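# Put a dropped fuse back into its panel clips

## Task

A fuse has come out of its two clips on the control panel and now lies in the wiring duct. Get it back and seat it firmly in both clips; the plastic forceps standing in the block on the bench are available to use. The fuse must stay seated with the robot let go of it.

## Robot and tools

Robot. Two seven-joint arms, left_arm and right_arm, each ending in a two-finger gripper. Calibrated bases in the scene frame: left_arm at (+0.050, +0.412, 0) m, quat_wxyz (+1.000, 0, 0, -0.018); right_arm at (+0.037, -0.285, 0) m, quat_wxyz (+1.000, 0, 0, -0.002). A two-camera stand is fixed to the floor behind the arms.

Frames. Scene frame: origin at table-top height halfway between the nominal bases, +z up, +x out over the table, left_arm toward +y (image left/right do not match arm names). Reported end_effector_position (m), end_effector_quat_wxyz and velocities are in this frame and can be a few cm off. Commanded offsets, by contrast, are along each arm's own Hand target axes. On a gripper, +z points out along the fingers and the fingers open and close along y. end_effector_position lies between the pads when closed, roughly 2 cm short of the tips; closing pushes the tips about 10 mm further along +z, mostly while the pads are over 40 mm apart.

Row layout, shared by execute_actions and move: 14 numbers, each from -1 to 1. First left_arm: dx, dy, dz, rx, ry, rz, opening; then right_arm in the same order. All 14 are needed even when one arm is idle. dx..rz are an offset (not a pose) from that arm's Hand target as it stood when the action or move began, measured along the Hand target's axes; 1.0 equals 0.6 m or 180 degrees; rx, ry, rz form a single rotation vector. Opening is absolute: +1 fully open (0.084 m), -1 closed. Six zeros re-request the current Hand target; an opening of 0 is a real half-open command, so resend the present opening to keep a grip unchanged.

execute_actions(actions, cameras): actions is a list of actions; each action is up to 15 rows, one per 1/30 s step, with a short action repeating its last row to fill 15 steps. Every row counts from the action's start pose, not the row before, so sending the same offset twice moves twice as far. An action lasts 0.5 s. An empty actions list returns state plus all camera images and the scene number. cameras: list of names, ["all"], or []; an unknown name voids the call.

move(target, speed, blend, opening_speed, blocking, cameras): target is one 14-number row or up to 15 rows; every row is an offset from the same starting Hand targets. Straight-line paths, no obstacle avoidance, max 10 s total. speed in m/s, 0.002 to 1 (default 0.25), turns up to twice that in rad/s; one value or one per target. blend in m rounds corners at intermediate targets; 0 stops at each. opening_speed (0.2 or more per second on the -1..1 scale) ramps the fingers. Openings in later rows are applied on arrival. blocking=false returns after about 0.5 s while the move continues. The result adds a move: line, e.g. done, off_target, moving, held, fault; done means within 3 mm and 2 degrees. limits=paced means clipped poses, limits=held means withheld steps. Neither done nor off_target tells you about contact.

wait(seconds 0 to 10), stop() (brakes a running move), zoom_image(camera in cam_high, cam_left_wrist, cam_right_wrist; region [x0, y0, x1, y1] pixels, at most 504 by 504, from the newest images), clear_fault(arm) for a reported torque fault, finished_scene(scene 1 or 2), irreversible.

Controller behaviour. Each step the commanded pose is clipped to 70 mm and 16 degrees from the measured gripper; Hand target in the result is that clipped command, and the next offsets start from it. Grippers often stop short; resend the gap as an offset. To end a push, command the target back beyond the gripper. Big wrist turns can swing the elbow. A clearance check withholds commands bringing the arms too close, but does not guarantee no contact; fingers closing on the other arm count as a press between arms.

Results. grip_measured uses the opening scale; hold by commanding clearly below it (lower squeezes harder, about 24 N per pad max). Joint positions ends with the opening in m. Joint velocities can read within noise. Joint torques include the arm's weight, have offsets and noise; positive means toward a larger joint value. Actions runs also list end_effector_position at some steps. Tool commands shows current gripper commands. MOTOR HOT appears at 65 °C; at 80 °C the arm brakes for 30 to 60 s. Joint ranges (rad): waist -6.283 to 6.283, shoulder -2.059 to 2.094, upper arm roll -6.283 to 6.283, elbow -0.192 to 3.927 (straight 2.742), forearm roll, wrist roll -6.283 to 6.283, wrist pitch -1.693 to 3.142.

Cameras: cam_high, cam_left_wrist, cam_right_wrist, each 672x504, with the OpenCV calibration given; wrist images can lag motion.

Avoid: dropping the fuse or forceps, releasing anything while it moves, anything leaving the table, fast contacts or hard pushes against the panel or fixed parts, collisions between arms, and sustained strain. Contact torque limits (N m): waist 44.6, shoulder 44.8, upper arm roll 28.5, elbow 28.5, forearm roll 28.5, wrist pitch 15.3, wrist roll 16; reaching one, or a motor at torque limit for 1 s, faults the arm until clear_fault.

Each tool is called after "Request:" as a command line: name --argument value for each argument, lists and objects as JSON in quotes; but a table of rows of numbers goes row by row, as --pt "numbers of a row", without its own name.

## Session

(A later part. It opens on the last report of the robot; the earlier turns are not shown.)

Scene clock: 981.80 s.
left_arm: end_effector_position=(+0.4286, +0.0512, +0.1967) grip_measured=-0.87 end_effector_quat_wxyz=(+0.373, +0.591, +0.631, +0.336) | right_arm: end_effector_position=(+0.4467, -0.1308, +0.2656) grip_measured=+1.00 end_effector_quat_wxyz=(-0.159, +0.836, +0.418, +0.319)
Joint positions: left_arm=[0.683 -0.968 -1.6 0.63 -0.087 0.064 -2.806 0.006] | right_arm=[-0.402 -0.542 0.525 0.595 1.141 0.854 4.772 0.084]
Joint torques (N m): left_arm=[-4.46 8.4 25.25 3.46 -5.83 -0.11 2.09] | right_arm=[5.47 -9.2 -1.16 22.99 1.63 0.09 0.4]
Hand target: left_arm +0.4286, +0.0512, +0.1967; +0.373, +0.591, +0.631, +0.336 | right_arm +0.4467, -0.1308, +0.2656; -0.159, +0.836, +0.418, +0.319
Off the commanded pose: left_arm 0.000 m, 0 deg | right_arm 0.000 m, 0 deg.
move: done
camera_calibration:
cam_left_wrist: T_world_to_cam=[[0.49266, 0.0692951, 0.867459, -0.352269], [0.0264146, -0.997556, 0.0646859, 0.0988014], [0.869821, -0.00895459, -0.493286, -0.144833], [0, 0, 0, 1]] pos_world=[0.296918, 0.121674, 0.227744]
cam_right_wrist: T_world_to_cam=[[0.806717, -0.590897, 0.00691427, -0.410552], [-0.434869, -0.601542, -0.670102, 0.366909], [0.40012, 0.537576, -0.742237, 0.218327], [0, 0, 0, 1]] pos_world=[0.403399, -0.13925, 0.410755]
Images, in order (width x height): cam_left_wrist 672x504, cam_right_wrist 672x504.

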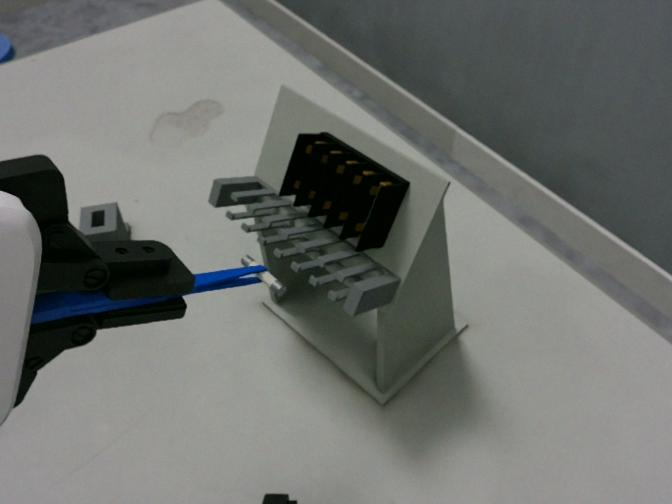

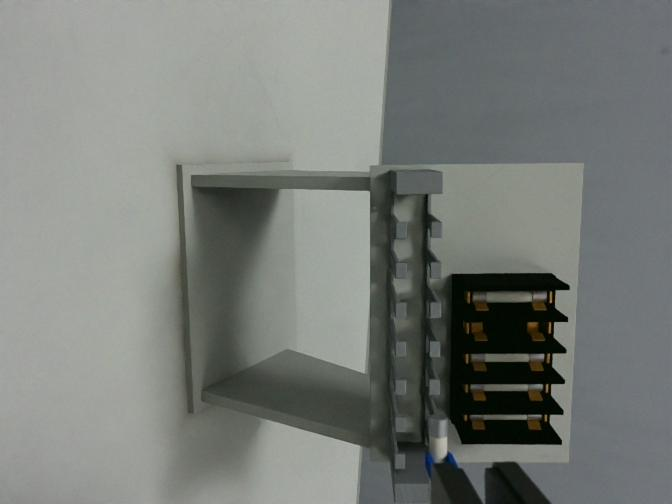

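Request:
move --target '[0.0393,0.0665,0.0402,0.0739,0,0.4945,-1,0,0,0,0,0,0,1]' --speed 0.25 --cameras '["all"]'

Request:
zoom_image --camera "cam_left_wrist" --region '[200, 100, 420, 300]'

Request:
zoom_image --camera "cam_right_wrist" --region '[320, 304, 560, 504]'

Scene clock: 1033.40 s.
left_arm: end_effector_position=(+0.4688, +0.0773, +0.2175) grip_measured=-0.87 end_effector_quat_wxyz=(-0.033, +0.898, +0.068, +0.433) | right_arm: end_effector_position=(+0.4467, -0.1308, +0.2656) grip_measured=+1.00 end_effector_quat_wxyz=(-0.159, +0.836, +0.418, +0.319)
Joint positions: left_arm=[0.803 -0.518 -1.535 0.823 0.627 0.403 -1.582 0.006] | right_arm=[-0.402 -0.542 0.525 0.595 1.141 0.854 4.772 0.084]
Joint torques (N m): left_arm=[3.59 15.37 7.91 12.25 3.75 0.46 2.01] | right_arm=[5.52 -9.05 -1.1 23.17 2.01 0.1 0.22]
Hand target: left_arm +0.4688, +0.0773, +0.2175; -0.033, +0.898, +0.068, +0.433 | right_arm +0.4467, -0.1308, +0.2656; -0.159, +0.836, +0.418, +0.319
Off the commanded pose: left_arm 0.000 m, 0 deg | right_arm 0.000 m, 0 deg.
move: done
camera_calibration:
cam_left_wrist: T_world_to_cam=[[0.144712, -0.989469, -0.00309027, 0.04239], [-0.61163, -0.0869962, -0.786347, 0.536274], [0.777797, 0.115684, -0.617778, -0.108682], [0, 0, 0, 1]] pos_world=[0.406399, 0.10117, 0.354687]
cam_right_wrist: T_world_to_cam=[[0.806717, -0.590897, 0.00691427, -0.410552], [-0.434869, -0.601542, -0.670102, 0.366909], [0.40012, 0.537576, -0.742237, 0.218327], [0, 0, 0, 1]] pos_world=[0.403399, -0.13925, 0.410755]

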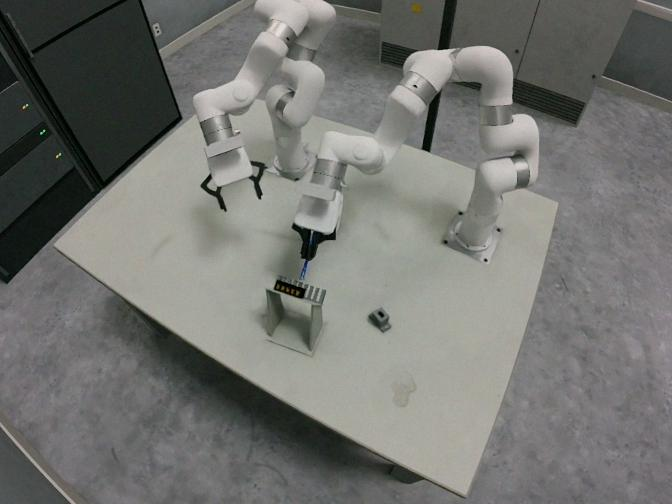

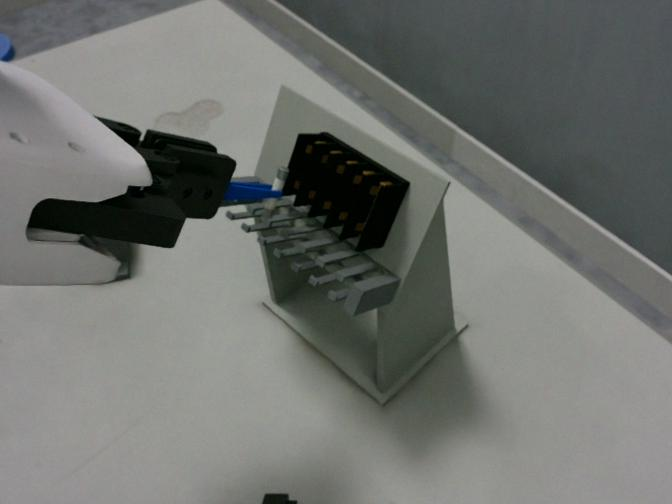

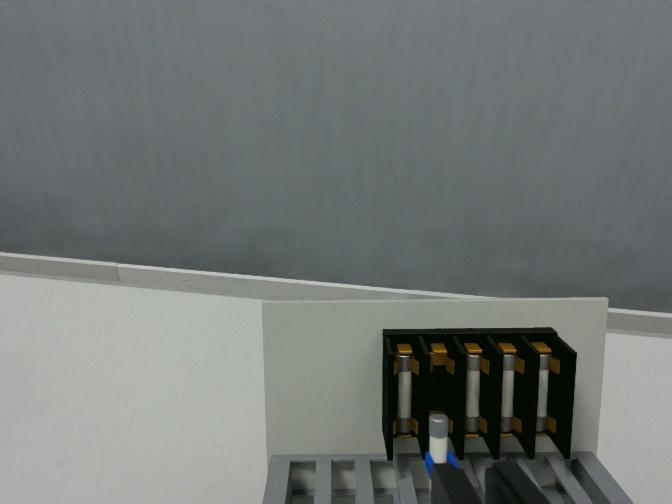

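Scaled by 2.291 from the camera's 672x504 image, which has a finer 960x720 frame.

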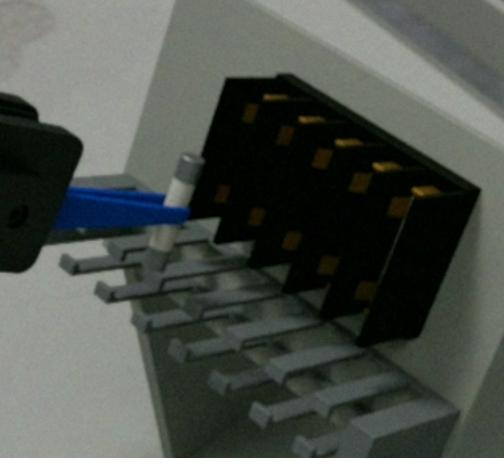

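Scaled by 2.100 from the camera's 672x504 image, which has a finer 960x720 frame.

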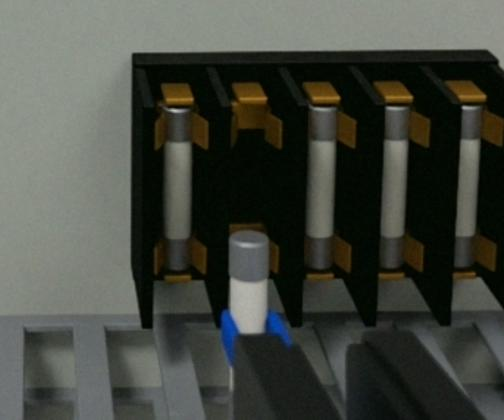

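Request:
move --target '[0.0074,0.0158,0.0494,0,0,0,-1,0,0,0,0,0,0,1]' --speed 0.12 --cameras '["cam_left_wrist","cam_right_wrist"]'

Request:
zoom_image --camera "cam_left_wrist" --region '[230, 110, 390, 260]'

Request:
zoom_image --camera "cam_right_wrist" --region '[350, 334, 550, 504]'

Scene clock: 1065.10 s.
left_arm: end_effector_position=(+0.4958, +0.0719, +0.2025) grip_measured=-0.87 end_effector_quat_wxyz=(-0.033, +0.898, +0.068, +0.433) | right_arm: end_effector_position=(+0.4467, -0.1308, +0.2656) grip_measured=+1.00 end_effector_quat_wxyz=(-0.159, +0.836, +0.418, +0.319)
Joint positions: left_arm=[1.011 -0.552 -1.692 0.885 0.613 0.344 -1.575 0.006] | right_arm=[-0.402 -0.542 0.525 0.595 1.141 0.854 4.772 0.084]
Joint torques (N m): left_arm=[4.51 8.64 9.77 11.7 -5.48 -1.85 2.08] | right_arm=[5.53 -9.01 -1.26 23.3 2.38 0.06 0.28]
Hand target: left_arm +0.4958, +0.0719, +0.2025; -0.033, +0.898, +0.068, +0.433 | right_arm +0.4467, -0.1308, +0.2656; -0.159, +0.836, +0.418, +0.319
Off the commanded pose: left_arm 0.000 m, 0 deg | right_arm 0.000 m, 0 deg.
move: done
camera_calibration:
cam_left_wrist: T_world_to_cam=[[0.144712, -0.989469, -0.0030902, 0.0329944], [-0.61169, -0.0870051, -0.786299, 0.540525], [0.777749, 0.115677, -0.617839, -0.138271], [0, 0, 0, 1]] pos_world=[0.433399, 0.0956701, 0.339687]
cam_right_wrist: T_world_to_cam=[[0.806717, -0.590897, 0.00691427, -0.410552], [-0.434869, -0.601542, -0.670102, 0.366909], [0.40012, 0.537576, -0.742237, 0.218327], [0, 0, 0, 1]] pos_world=[0.403399, -0.13925, 0.410755]
Images, in order (width x height): cam_left_wrist 672x504, cam_right_wrist 672x504.

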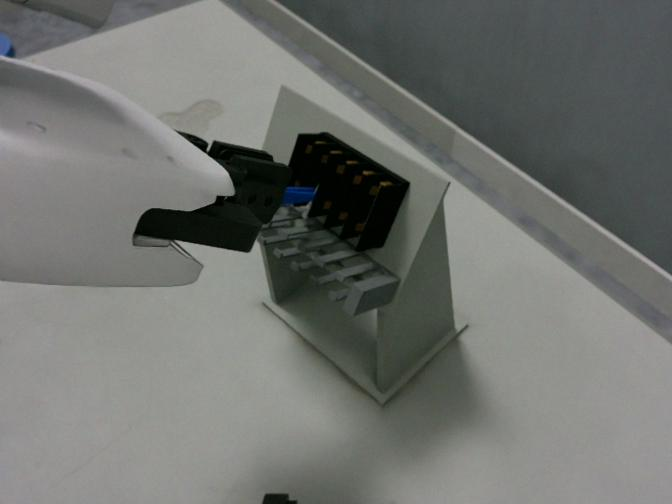

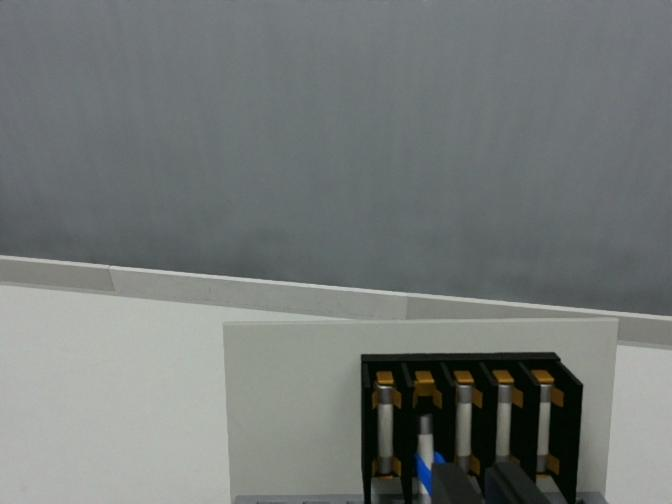

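Scaled by 3.150 from the camera's 672x504 image, which has a finer 960x720 frame.

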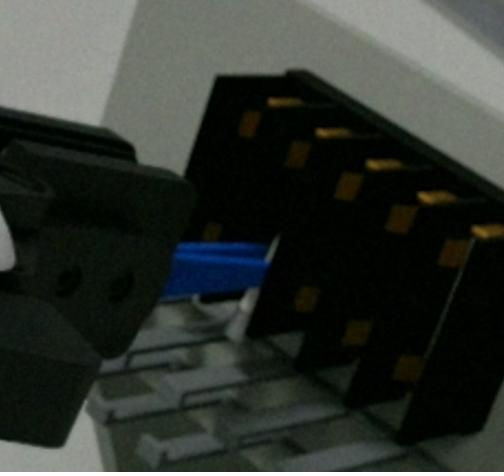

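Scaled by 2.520 from the camera's 672x504 image, which has a finer 960x720 frame.

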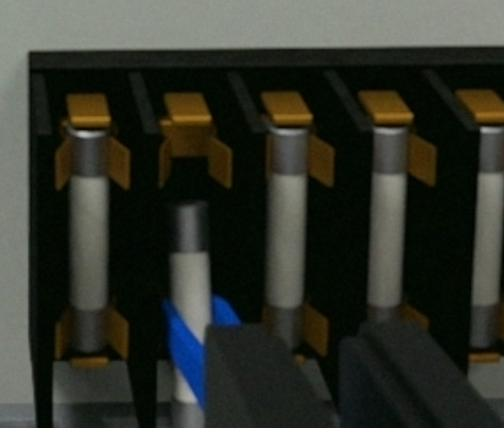

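Request:
move --target '[0,-0.006,0,0,0,0,-1,0,0,0,0,0,0,1]' --speed 0.05 --cameras '["cam_right_wrist"]'

Request:
zoom_image --camera "cam_right_wrist" --region '[350, 334, 550, 504]'

Scene clock: 1103.07 s.
left_arm: end_effector_position=(+0.4953, +0.0754, +0.2025) grip_measured=-0.87 end_effector_quat_wxyz=(-0.033, +0.898, +0.068, +0.433) | right_arm: end_effector_position=(+0.4467, -0.1308, +0.2656) grip_measured=+1.00 end_effector_quat_wxyz=(-0.159, +0.836, +0.418, +0.319)
Joint positions: left_arm=[1 -0.55 -1.677 0.873 0.617 0.338 -1.575 0.006] | right_arm=[-0.402 -0.542 0.525 0.595 1.141 0.854 4.772 0.084]
Joint torques (N m): left_arm=[-3.68 19.37 19.38 6.76 3.24 -2.02 -2.03] | right_arm=[6.03 -8.71 -1.09 23.3 2.48 -0.07 0.25]
Hand target: left_arm +0.4953, +0.0755, +0.2025; -0.033, +0.898, +0.068, +0.433 | right_arm +0.4467, -0.1308, +0.2656; -0.159, +0.836, +0.418, +0.319
Off the commanded pose: left_arm 0.000 m, 0 deg | right_arm 0.000 m, 0 deg.
move: done
camera_calibration:
cam_right_wrist: T_world_to_cam=[[0.806717, -0.590897, 0.00691427, -0.410552], [-0.434869, -0.601542, -0.670102, 0.366909], [0.40012, 0.537576, -0.742237, 0.218327], [0, 0, 0, 1]] pos_world=[0.403399, -0.13925, 0.410755]
Images, in order (width x height): cam_right_wrist 672x504.

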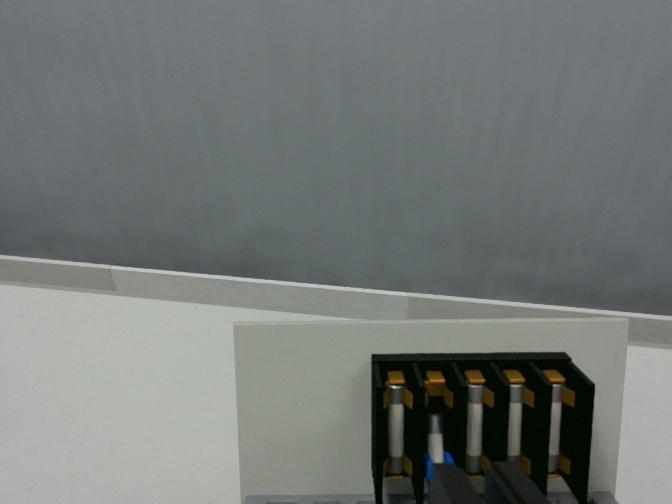

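Scaled by 2.520 from the camera's 672x504 image, which has a finer 960x720 frame.

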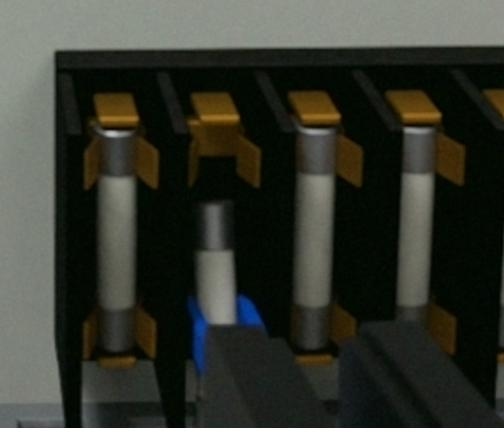

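Request:
move --pt "0 -0.0032 0 0 0 0 -1 0 0 0 0 0 0 1" --pt "0.003 -0.0032 0.0198 0 0 0 -1 0 0 0 0 0 0 1" --speed 0.05 --cameras '["cam_right_wrist","cam_left_wrist"]'

Request:
zoom_image --camera "cam_right_wrist" --region '[350, 334, 550, 504]'

Request:
zoom_image --camera "cam_left_wrist" --region '[250, 110, 390, 260]'

Scene clock: 1125.50 s.
left_arm: end_effector_position=(+0.4881, +0.0597, +0.1961) grip_measured=-0.86 end_effector_quat_wxyz=(-0.026, +0.900, +0.048, +0.433) | right_arm: end_effector_position=(+0.4467, -0.1308, +0.2656) grip_measured=+1.00 end_effector_quat_wxyz=(-0.159, +0.836, +0.418, +0.319)
Joint positions: left_arm=[1.007 -0.564 -1.709 0.879 0.618 0.315 -1.573 0.006] | right_arm=[-0.402 -0.542 0.525 0.595 1.141 0.854 4.772 0.084]
Joint torques (N m): left_arm=[-16.14 14.53 -0.61 19.07 -1.19 -9.29 0.18] | right_arm=[5.6 -8.66 -1.36 23.14 2.62 -0.09 0.26]
Hand target: left_arm +0.4881, +0.0597, +0.1961; -0.026, +0.900, +0.048, +0.433 (not the last commanded pose) | right_arm +0.4467, -0.1308, +0.2656; -0.159, +0.836, +0.418, +0.319
Tool commands: left_gripper/opening=-1.0 right_gripper/opening=+1.0
Off the commanded pose: left_arm 0.026 m, 2 deg | right_arm 0.000 m, 0 deg.
TORQUE FAULT: the external load on joint 1 (waist) of the left arm reached its load limit, and that arm stopped. The contact can be on any part of that arm beyond that joint, not only on its tool. A torque fault puts only its own arm into a fault stop. That arm's remaining commands of this call were not run. The hold on joint 1 (waist) of that arm was moved back by the arm itself, up to 3 degrees, as the stop began. That arm is still stopped at the end of this call. While its stop runs, that arm, its gripper or tool too, takes no new command.
CLEAR FAULT: the left arm stays stopped (state 4) until you call clear_fault(arm="left_arm").
End effector pose when the fault began: left_arm: position (+0.5037, +0.0765, +0.1970), quat_wxyz (-0.031, +0.899, +0.066, +0.433)
Joint positions when the fault began: left_arm=[1.055 -0.564 -1.711 0.882 0.618 0.306 -1.573 0.006]
move: fault (left_arm)
camera_calibration:
cam_left_wrist: T_world_to_cam=[[0.102765, -0.994671, -0.00828834, 0.0438201], [-0.615602, -0.057052, -0.785989, 0.529805], [0.781328, 0.0858747, -0.618185, -0.134743], [0, 0, 0, 1]] pos_world=[0.426924, 0.085384, 0.333488]
cam_right_wrist: T_world_to_cam=[[0.806717, -0.590897, 0.00691427, -0.410552], [-0.434869, -0.601542, -0.670102, 0.366909], [0.40012, 0.537576, -0.742237, 0.218327], [0, 0, 0, 1]] pos_world=[0.403399, -0.13925, 0.410755]
Images, in order (width x height): cam_left_wrist 672x504, cam_right_wrist 672x504.

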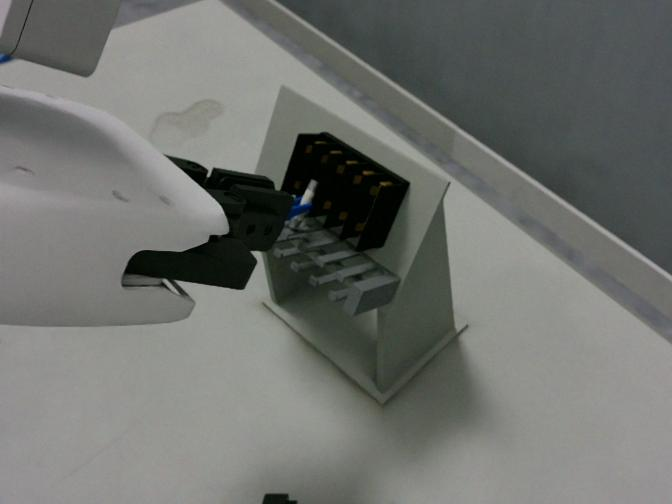

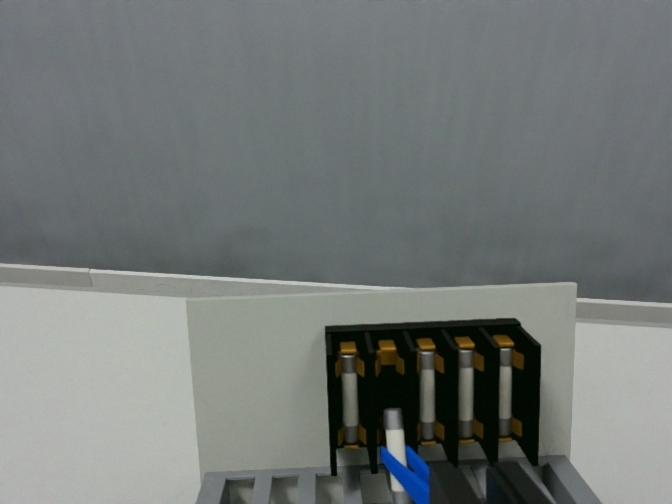

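Scaled by 2.520 from the camera's 672x504 image, which has a finer 960x720 frame.

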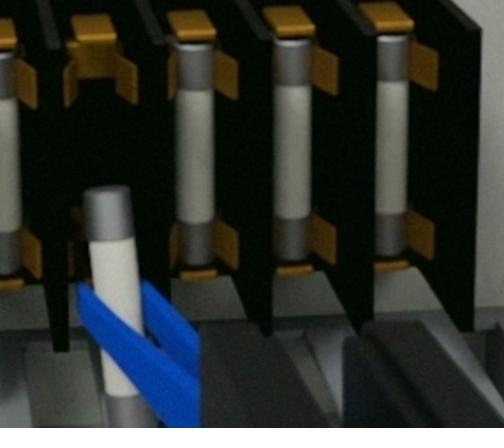

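Scaled by 3.360 from the camera's 672x504 image, which has a finer 960x720 frame.

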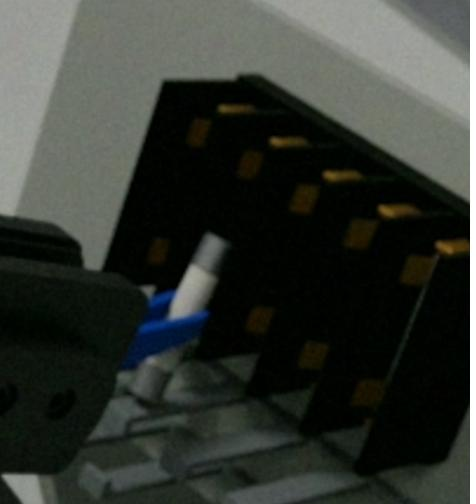

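Request:
clear_fault --arm "left_arm" --cameras '[]'

Request:
move --target '[-0.006,0,-0.0396,0,0,0,-1,0,0,0,0,0,0,1]' --speed 0.1 --cameras '["cam_right_wrist","cam_left_wrist"]'

Request:
zoom_image --camera "cam_right_wrist" --region '[330, 304, 560, 504]'

Request:
zoom_image --camera "cam_left_wrist" --region '[180, 100, 420, 300]'

Scene clock: 1154.60 s.
left_arm: end_effector_position=(+0.4881, +0.0597, +0.1961) grip_measured=-0.86 end_effector_quat_wxyz=(-0.026, +0.900, +0.048, +0.433) | right_arm: end_effector_position=(+0.4467, -0.1308, +0.2656) grip_measured=+1.00 end_effector_quat_wxyz=(-0.159, +0.836, +0.418, +0.319)
Joint positions: left_arm=[1.007 -0.564 -1.709 0.879 0.618 0.315 -1.573 0.006] | right_arm=[-0.402 -0.542 0.525 0.595 1.141 0.854 4.772 0.084]
Joint torques (N m): left_arm=[-16.43 14.45 -0.66 18.93 -1.22 -9.12 0.05] | right_arm=[5.57 -7.91 -0.93 22.89 3.71 -0.32 -0.05]
Hand target: left_arm +0.4881, +0.0597, +0.1961; -0.026, +0.900, +0.048, +0.433 (not the last commanded pose) | right_arm +0.4467, -0.1308, +0.2656; -0.159, +0.836, +0.418, +0.319
Tool commands: left_gripper/opening=-1.0 right_gripper/opening=+1.0
Off the commanded pose: left_arm 0.026 m, 2 deg | right_arm 0.000 m, 0 deg.
TORQUE FAULT, CONTINUED: the left arm's stop, for the torque fault of joint 1 (waist) that an earlier result reported, is over. The call counts as one of the actions that you can send in this scene. The hold on joint 1 (waist) of that arm was moved back by the arm itself, up to 3 degrees, as the stop began. That arm's target is now where it stood when the stop ended, not its last command. That arm's gripper keeps its grip as last carried out, and that arm accepts commands again: back off and push less far.
CLEAR FAULT: your call cleared the left arm's torque fault. If a joint's load stays at its limit, that arm stops again at once.
No camera images: "cameras" was empty.

Scene clock: 1155.53 s.
left_arm: end_effector_position=(+0.4674, +0.0573, +0.2082) grip_measured=-0.87 end_effector_quat_wxyz=(-0.026, +0.900, +0.048, +0.433) | right_arm: end_effector_position=(+0.4467, -0.1308, +0.2656) grip_measured=+1.00 end_effector_quat_wxyz=(-0.159, +0.836, +0.418, +0.319)
Joint positions: left_arm=[0.872 -0.535 -1.621 0.852 0.623 0.373 -1.58 0.006] | right_arm=[-0.402 -0.542 0.525 0.595 1.141 0.854 4.772 0.084]
Joint torques (N m): left_arm=[-4.29 17.73 18.2 7.52 3.67 0.46 -1.91] | right_arm=[5.48 -8.39 -0.52 22.94 4.12 -0.33 0]
Hand target: left_arm +0.4674, +0.0573, +0.2082; -0.026, +0.900, +0.048, +0.433 | right_arm +0.4467, -0.1308, +0.2656; -0.159, +0.836, +0.418, +0.319
Off the commanded pose: left_arm 0.000 m, 0 deg | right_arm 0.000 m, 0 deg.
move: done
camera_calibration:
cam_left_wrist: T_world_to_cam=[[0.102842, -0.994663, -0.00835116, 0.0437488], [-0.615598, -0.0570498, -0.785993, 0.526361], [0.781321, 0.085974, -0.618179, -0.110962], [0, 0, 0, 1]] pos_world=[0.406224, 0.083084, 0.345488]
cam_right_wrist: T_world_to_cam=[[0.806717, -0.590897, 0.00691427, -0.410552], [-0.434869, -0.601542, -0.670102, 0.366909], [0.40012, 0.537576, -0.742237, 0.218327], [0, 0, 0, 1]] pos_world=[0.403399, -0.13925, 0.410755]
Images, in order (width x height): cam_left_wrist 672x504, cam_right_wrist 672x504.

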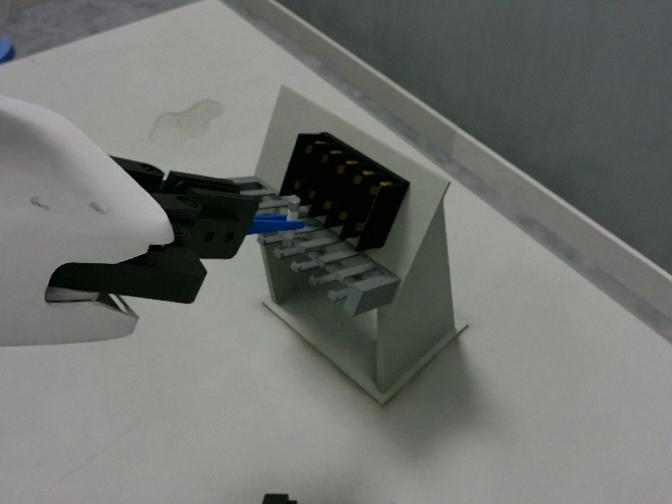

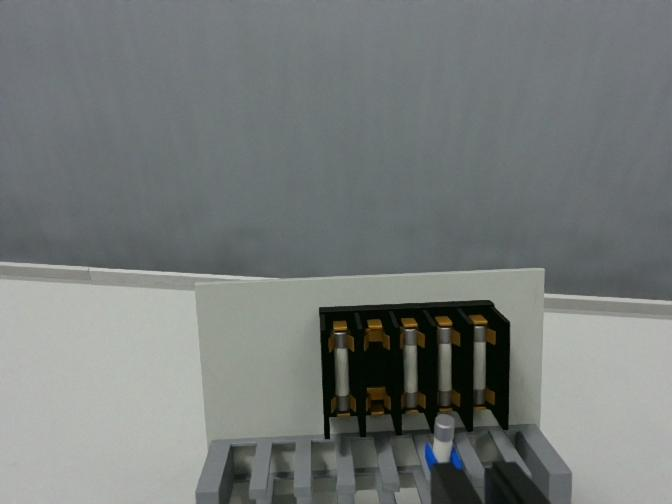

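Scaled by 2.191 from the camera's 672x504 image, which has a finer 960x720 frame.

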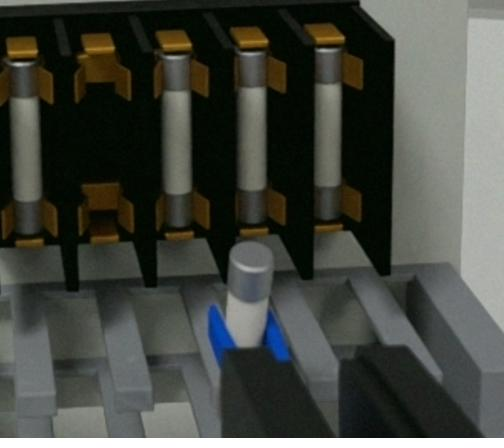

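Scaled by 2.100 from the camera's 672x504 image, which has a finer 960x720 frame.

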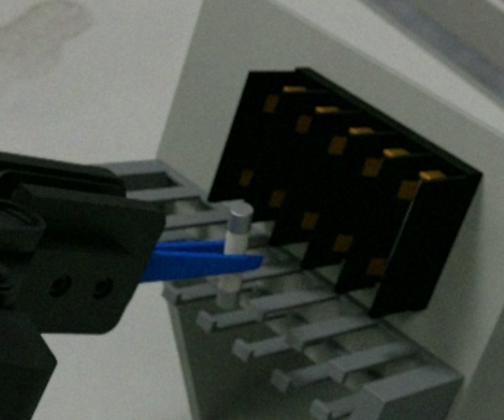

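Request:
move --target '[0.0287,-0.0245,0.0237,0.0095,0.0004,-0.0096,-1,0,0,0,0,0,0,1]' --speed 0.1 --cameras '["cam_right_wrist","cam_left_wrist"]'

Request:
zoom_image --camera "cam_right_wrist" --region '[330, 304, 560, 504]'

Request:
zoom_image --camera "cam_left_wrist" --region '[230, 110, 390, 260]'

Scene clock: 1237.40 s.
left_arm: end_effector_position=(+0.4875, +0.0743, +0.2128) grip_measured=-0.87 end_effector_quat_wxyz=(-0.033, +0.898, +0.068, +0.433) | right_arm: end_effector_position=(+0.4467, -0.1308, +0.2656) grip_measured=+1.00 end_effector_quat_wxyz=(-0.159, +0.836, +0.418, +0.319)
Joint positions: left_arm=[0.932 -0.529 -1.626 0.867 0.621 0.373 -1.569 0.006] | right_arm=[-0.402 -0.542 0.525 0.595 1.141 0.854 4.772 0.084]
Joint torques (N m): left_arm=[4.32 18.17 8.6 12.33 -5.34 -1.61 2.17] | right_arm=[5.52 -8.14 -0.71 22.95 4.23 -0.28 0.14]
Hand target: left_arm +0.4875, +0.0743, +0.2128; -0.033, +0.898, +0.068, +0.433 | right_arm +0.4467, -0.1308, +0.2656; -0.159, +0.836, +0.418, +0.319
Off the commanded pose: left_arm 0.000 m, 0 deg | right_arm 0.000 m, 0 deg.
move: done
camera_calibration:
cam_left_wrist: T_world_to_cam=[[0.144779, -0.989458, -0.00352279, 0.0367368], [-0.610979, -0.0865979, -0.786896, 0.543483], [0.778295, 0.116078, -0.617076, -0.126249], [0, 0, 0, 1]] pos_world=[0.424997, 0.0980687, 0.349889]
cam_right_wrist: T_world_to_cam=[[0.806717, -0.590897, 0.00691427, -0.410552], [-0.434869, -0.601542, -0.670102, 0.366909], [0.40012, 0.537576, -0.742237, 0.218327], [0, 0, 0, 1]] pos_world=[0.403399, -0.13925, 0.410755]
Images, in order (width x height): cam_left_wrist 672x504, cam_right_wrist 672x504.

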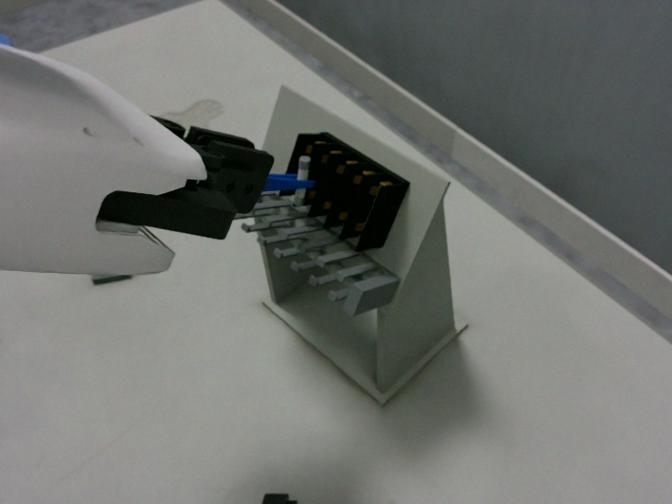

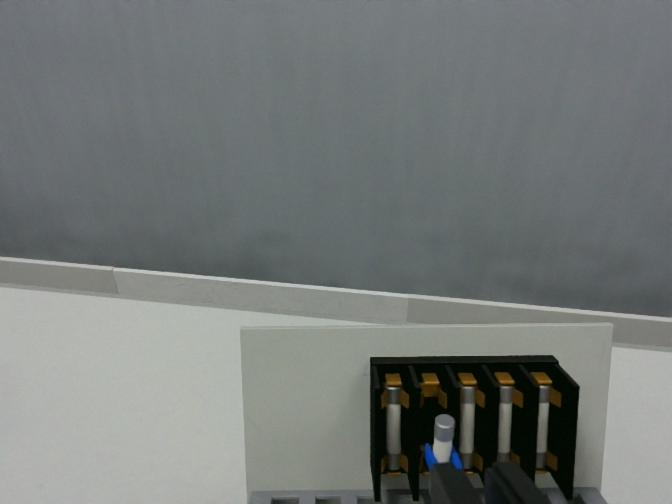

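Scaled by 2.191 from the camera's 672x504 image, which has a finer 960x720 frame.

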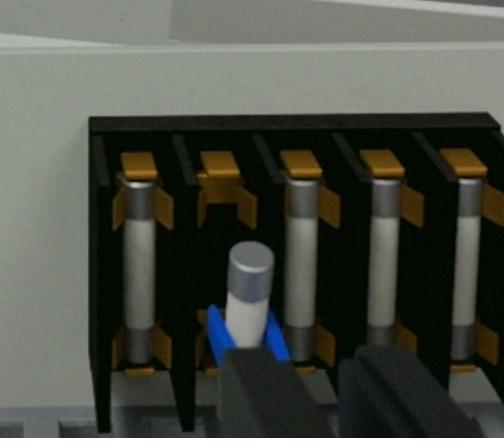

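Scaled by 3.150 from the camera's 672x504 image, which has a finer 960x720 frame.

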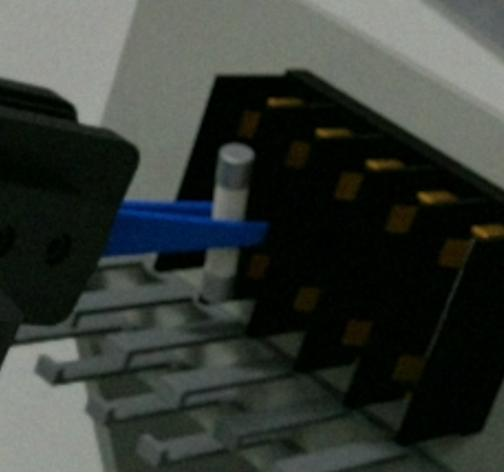

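Request:
move --target '[-0.028,0,-0.005,0,0.0889,0,-1,0,0,0,0,0,0,1]' --speed 0.1 --cameras '["cam_right_wrist","cam_left_wrist"]'

Request:
zoom_image --camera "cam_right_wrist" --region '[330, 304, 560, 504]'

Request:
zoom_image --camera "cam_left_wrist" --region '[230, 110, 390, 260]'

Scene clock: 1282.43 s.
left_arm: end_effector_position=(+0.4749, +0.0724, +0.2016) grip_measured=-0.87 end_effector_quat_wxyz=(-0.042, +0.829, +0.063, +0.554) | right_arm: end_effector_position=(+0.4467, -0.1308, +0.2656) grip_measured=+1.00 end_effector_quat_wxyz=(-0.159, +0.836, +0.418, +0.319)
Joint positions: left_arm=[0.853 -0.953 -1.597 0.771 0.655 0.205 -1.868 0.006] | right_arm=[-0.402 -0.542 0.525 0.595 1.141 0.854 4.772 0.084]
Joint torques (N m): left_arm=[-4.69 10.95 16.15 4.22 -6.06 -1.3 -1.78] | right_arm=[5.55 -7.77 -0.67 23.11 3.85 -0.32 0.11]
Hand target: left_arm +0.4749, +0.0724, +0.2016; -0.042, +0.829, +0.063, +0.554 | right_arm +0.4467, -0.1308, +0.2656; -0.159, +0.836, +0.418, +0.319
Off the commanded pose: left_arm 0.000 m, 0 deg | right_arm 0.000 m, 0 deg.
move: done
camera_calibration:
cam_left_wrist: T_world_to_cam=[[0.145469, -0.98935, -0.00501897, 0.0366007], [-0.372898, -0.0501288, -0.926517, 0.439166], [0.916398, 0.136651, -0.376219, -0.238713], [0, 0, 0, 1]] pos_world=[0.377197, 0.0908463, 0.31727]
cam_right_wrist: T_world_to_cam=[[0.806717, -0.590897, 0.00691427, -0.410552], [-0.434869, -0.601542, -0.670102, 0.366909], [0.40012, 0.537576, -0.742237, 0.218327], [0, 0, 0, 1]] pos_world=[0.403399, -0.13925, 0.410755]
Images, in order (width x height): cam_left_wrist 672x504, cam_right_wrist 672x504.

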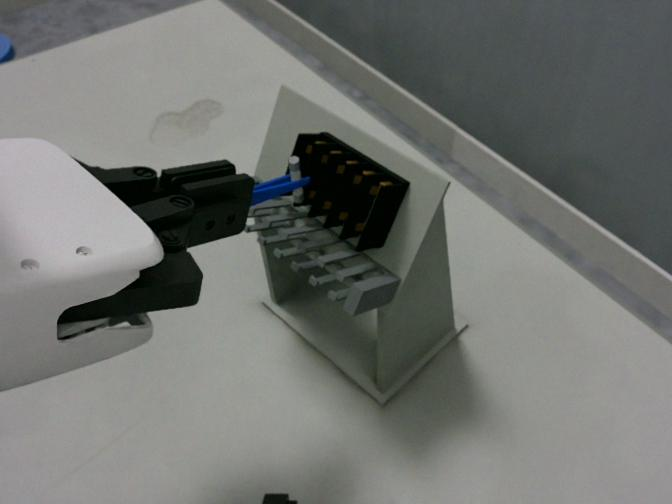

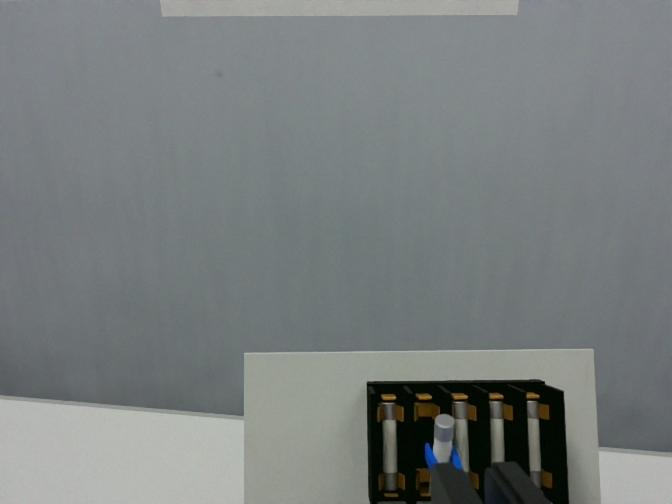

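Scaled by 2.191 from the camera's 672x504 image, which has a finer 960x720 frame.

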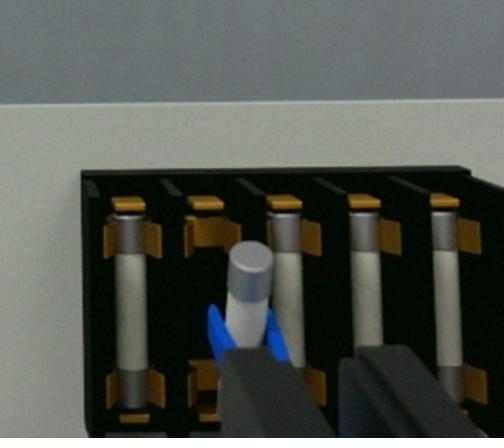

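Scaled by 3.150 from the camera's 672x504 image, which has a finer 960x720 frame.

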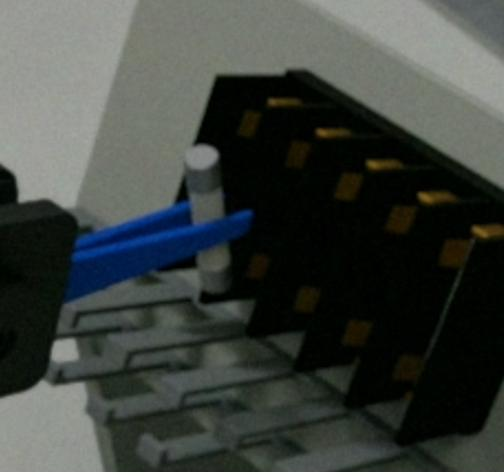

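Request:
move --target '[0.0507,0,0.0075,0,-0.172,0,-1,0,0,0,0,0,0,1]' --speed 0.15 --cameras '["cam_right_wrist","cam_left_wrist"]'

Request:
zoom_image --camera "cam_right_wrist" --region '[330, 304, 560, 504]'

Request:
zoom_image --camera "cam_left_wrist" --region '[230, 110, 390, 260]'

Scene clock: 1331.23 s.
left_arm: end_effector_position=(+0.4905, +0.0747, +0.2279) grip_measured=-0.87 end_effector_quat_wxyz=(-0.024, +0.947, +0.072, +0.312) | right_arm: end_effector_position=(+0.4467, -0.1308, +0.2656) grip_measured=+1.00 end_effector_quat_wxyz=(-0.159, +0.836, +0.418, +0.319)
Joint positions: left_arm=[1.074 -0.244 -1.77 1.002 0.472 0.608 -1.282 0.006] | right_arm=[-0.402 -0.542 0.525 0.595 1.141 0.854 4.772 0.084]
Joint torques (N m): left_arm=[3.76 5.2 1.51 14.29 -4.54 -0.15 2.17] | right_arm=[5.18 -7.99 -0.58 23.04 3.89 -0.53 0.07]
Hand target: left_arm +0.4905, +0.0747, +0.2279; -0.024, +0.947, +0.072, +0.312 | right_arm +0.4467, -0.1308, +0.2656; -0.159, +0.836, +0.418, +0.319
Off the commanded pose: left_arm 0.000 m, 0 deg | right_arm 0.000 m, 0 deg.
move: done
camera_calibration:
cam_left_wrist: T_world_to_cam=[[0.144213, -0.989546, -0.00150596, 0.0365938], [-0.791126, -0.114381, -0.600863, 0.605317], [0.594409, 0.0878435, -0.799351, 0.0146048], [0, 0, 0, 1]] pos_world=[0.464924, 0.104165, 0.375442]
cam_right_wrist: T_world_to_cam=[[0.806717, -0.590897, 0.00691427, -0.410552], [-0.434869, -0.601542, -0.670102, 0.366909], [0.40012, 0.537576, -0.742237, 0.218327], [0, 0, 0, 1]] pos_world=[0.403399, -0.13925, 0.410755]
Images, in order (width x height): cam_left_wrist 672x504, cam_right_wrist 672x504.

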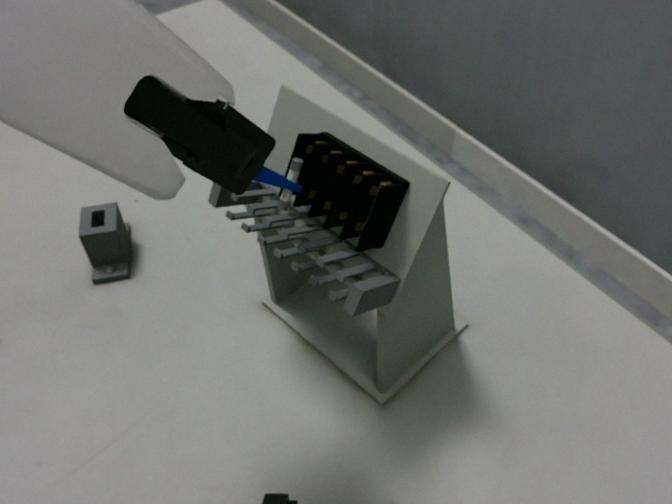

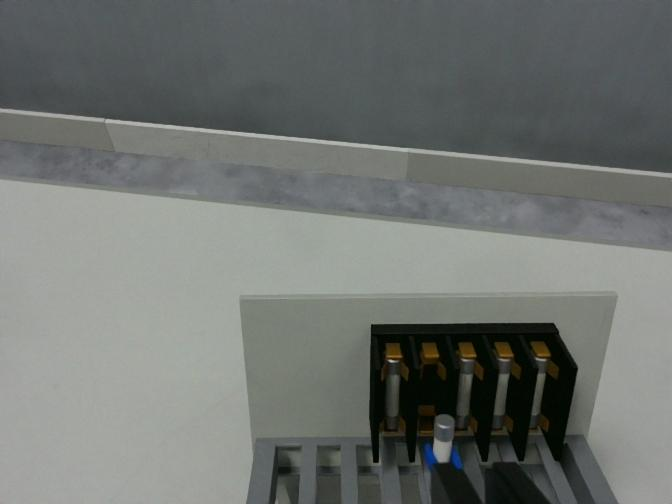

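Scaled by 2.191 from the camera's 672x504 image, which has a finer 960x720 frame.

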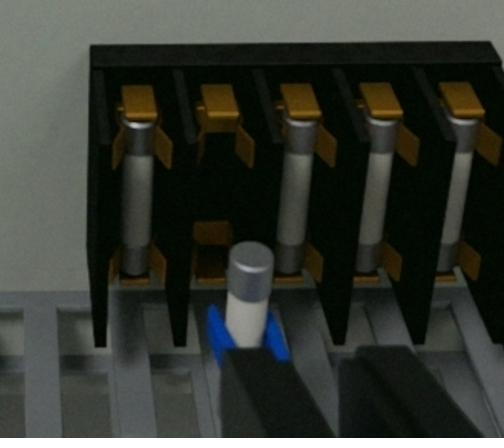

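Scaled by 3.150 from the camera's 672x504 image, which has a finer 960x720 frame.

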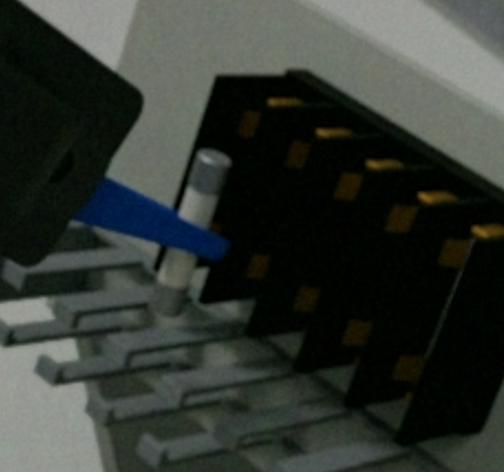

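Request:
move --target '[0.0137,0,0.0215,0,-0.022,0,-1,0,0,0,0,0,0,1]' --speed 0.06 --cameras '["cam_right_wrist","cam_left_wrist"]'

Request:
zoom_image --camera "cam_right_wrist" --region '[330, 304, 560, 504]'

Request:
zoom_image --camera "cam_left_wrist" --region '[230, 110, 390, 260]'

Scene clock: 1363.80 s.
left_arm: end_effector_position=(+0.5046, +0.0769, +0.2225) grip_measured=-0.87 end_effector_quat_wxyz=(-0.022, +0.957, +0.072, +0.280) | right_arm: end_effector_position=(+0.4467, -0.1308, +0.2656) grip_measured=+1.00 end_effector_quat_wxyz=(-0.159, +0.836, +0.418, +0.319)
Joint positions: left_arm=[1.25 -0.274 -1.904 1.055 0.31 0.619 -1.125 0.006] | right_arm=[-0.402 -0.542 0.525 0.595 1.141 0.854 4.772 0.084]
Joint torques (N m): left_arm=[3.83 9.41 2.01 13.97 -4.83 -0.45 2.32] | right_arm=[4.98 -7.37 -0.64 22.85 4.19 -0.5 -0.09]
Hand target: left_arm +0.5046, +0.0769, +0.2225; -0.022, +0.957, +0.072, +0.279 | right_arm +0.4467, -0.1308, +0.2656; -0.159, +0.836, +0.418, +0.319
Off the commanded pose: left_arm 0.000 m, 0 deg | right_arm 0.000 m, 0 deg.
move: done
camera_calibration:
cam_left_wrist: T_world_to_cam=[[0.14423, -0.989543, -0.00123318, 0.036664], [-0.830147, -0.120319, -0.544408, 0.621073], [0.538567, 0.0795436, -0.83882, 0.0392334], [0, 0, 0, 1]] pos_world=[0.489164, 0.107887, 0.371072]
cam_right_wrist: T_world_to_cam=[[0.806717, -0.590897, 0.00691427, -0.410552], [-0.434869, -0.601542, -0.670102, 0.366909], [0.40012, 0.537576, -0.742237, 0.218327], [0, 0, 0, 1]] pos_world=[0.403399, -0.13925, 0.410755]
Images, in order (width x height): cam_left_wrist 672x504, cam_right_wrist 672x504.

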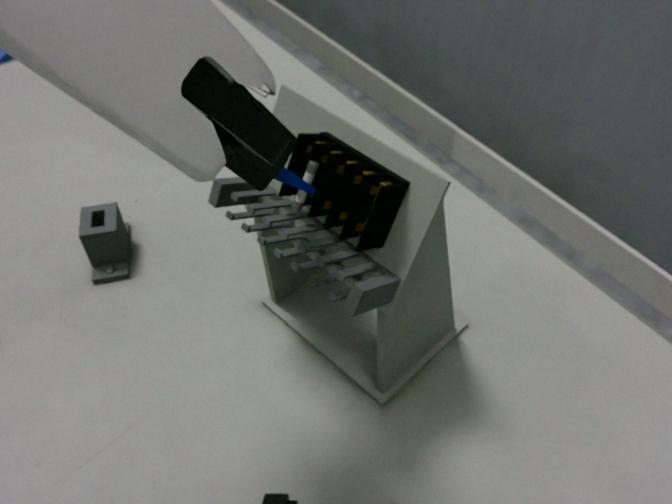

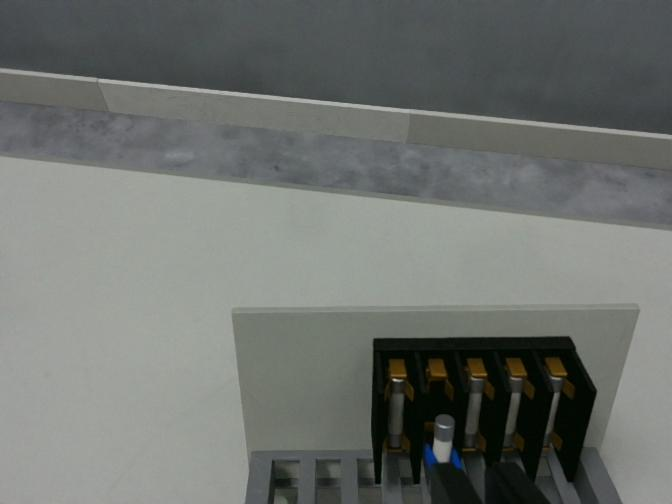

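Scaled by 2.191 from the camera's 672x504 image, which has a finer 960x720 frame.

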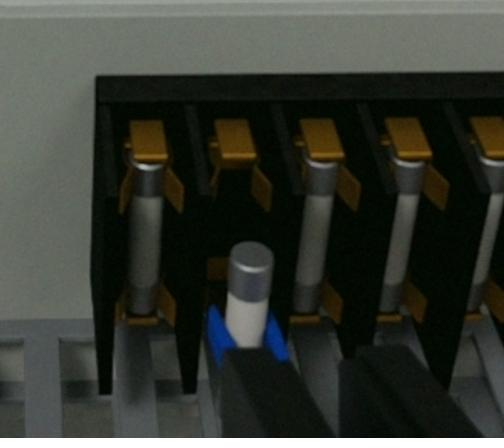

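Scaled by 3.150 from the camera's 672x504 image, which has a finer 960x720 frame.

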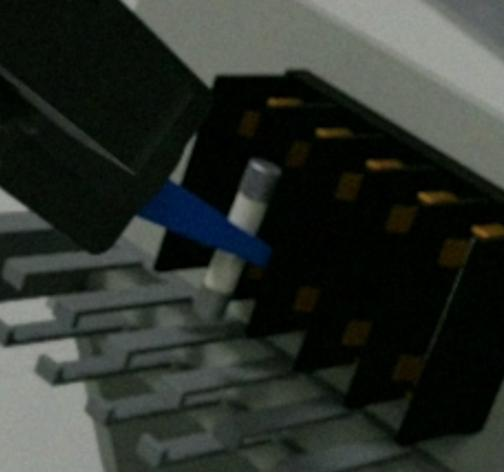

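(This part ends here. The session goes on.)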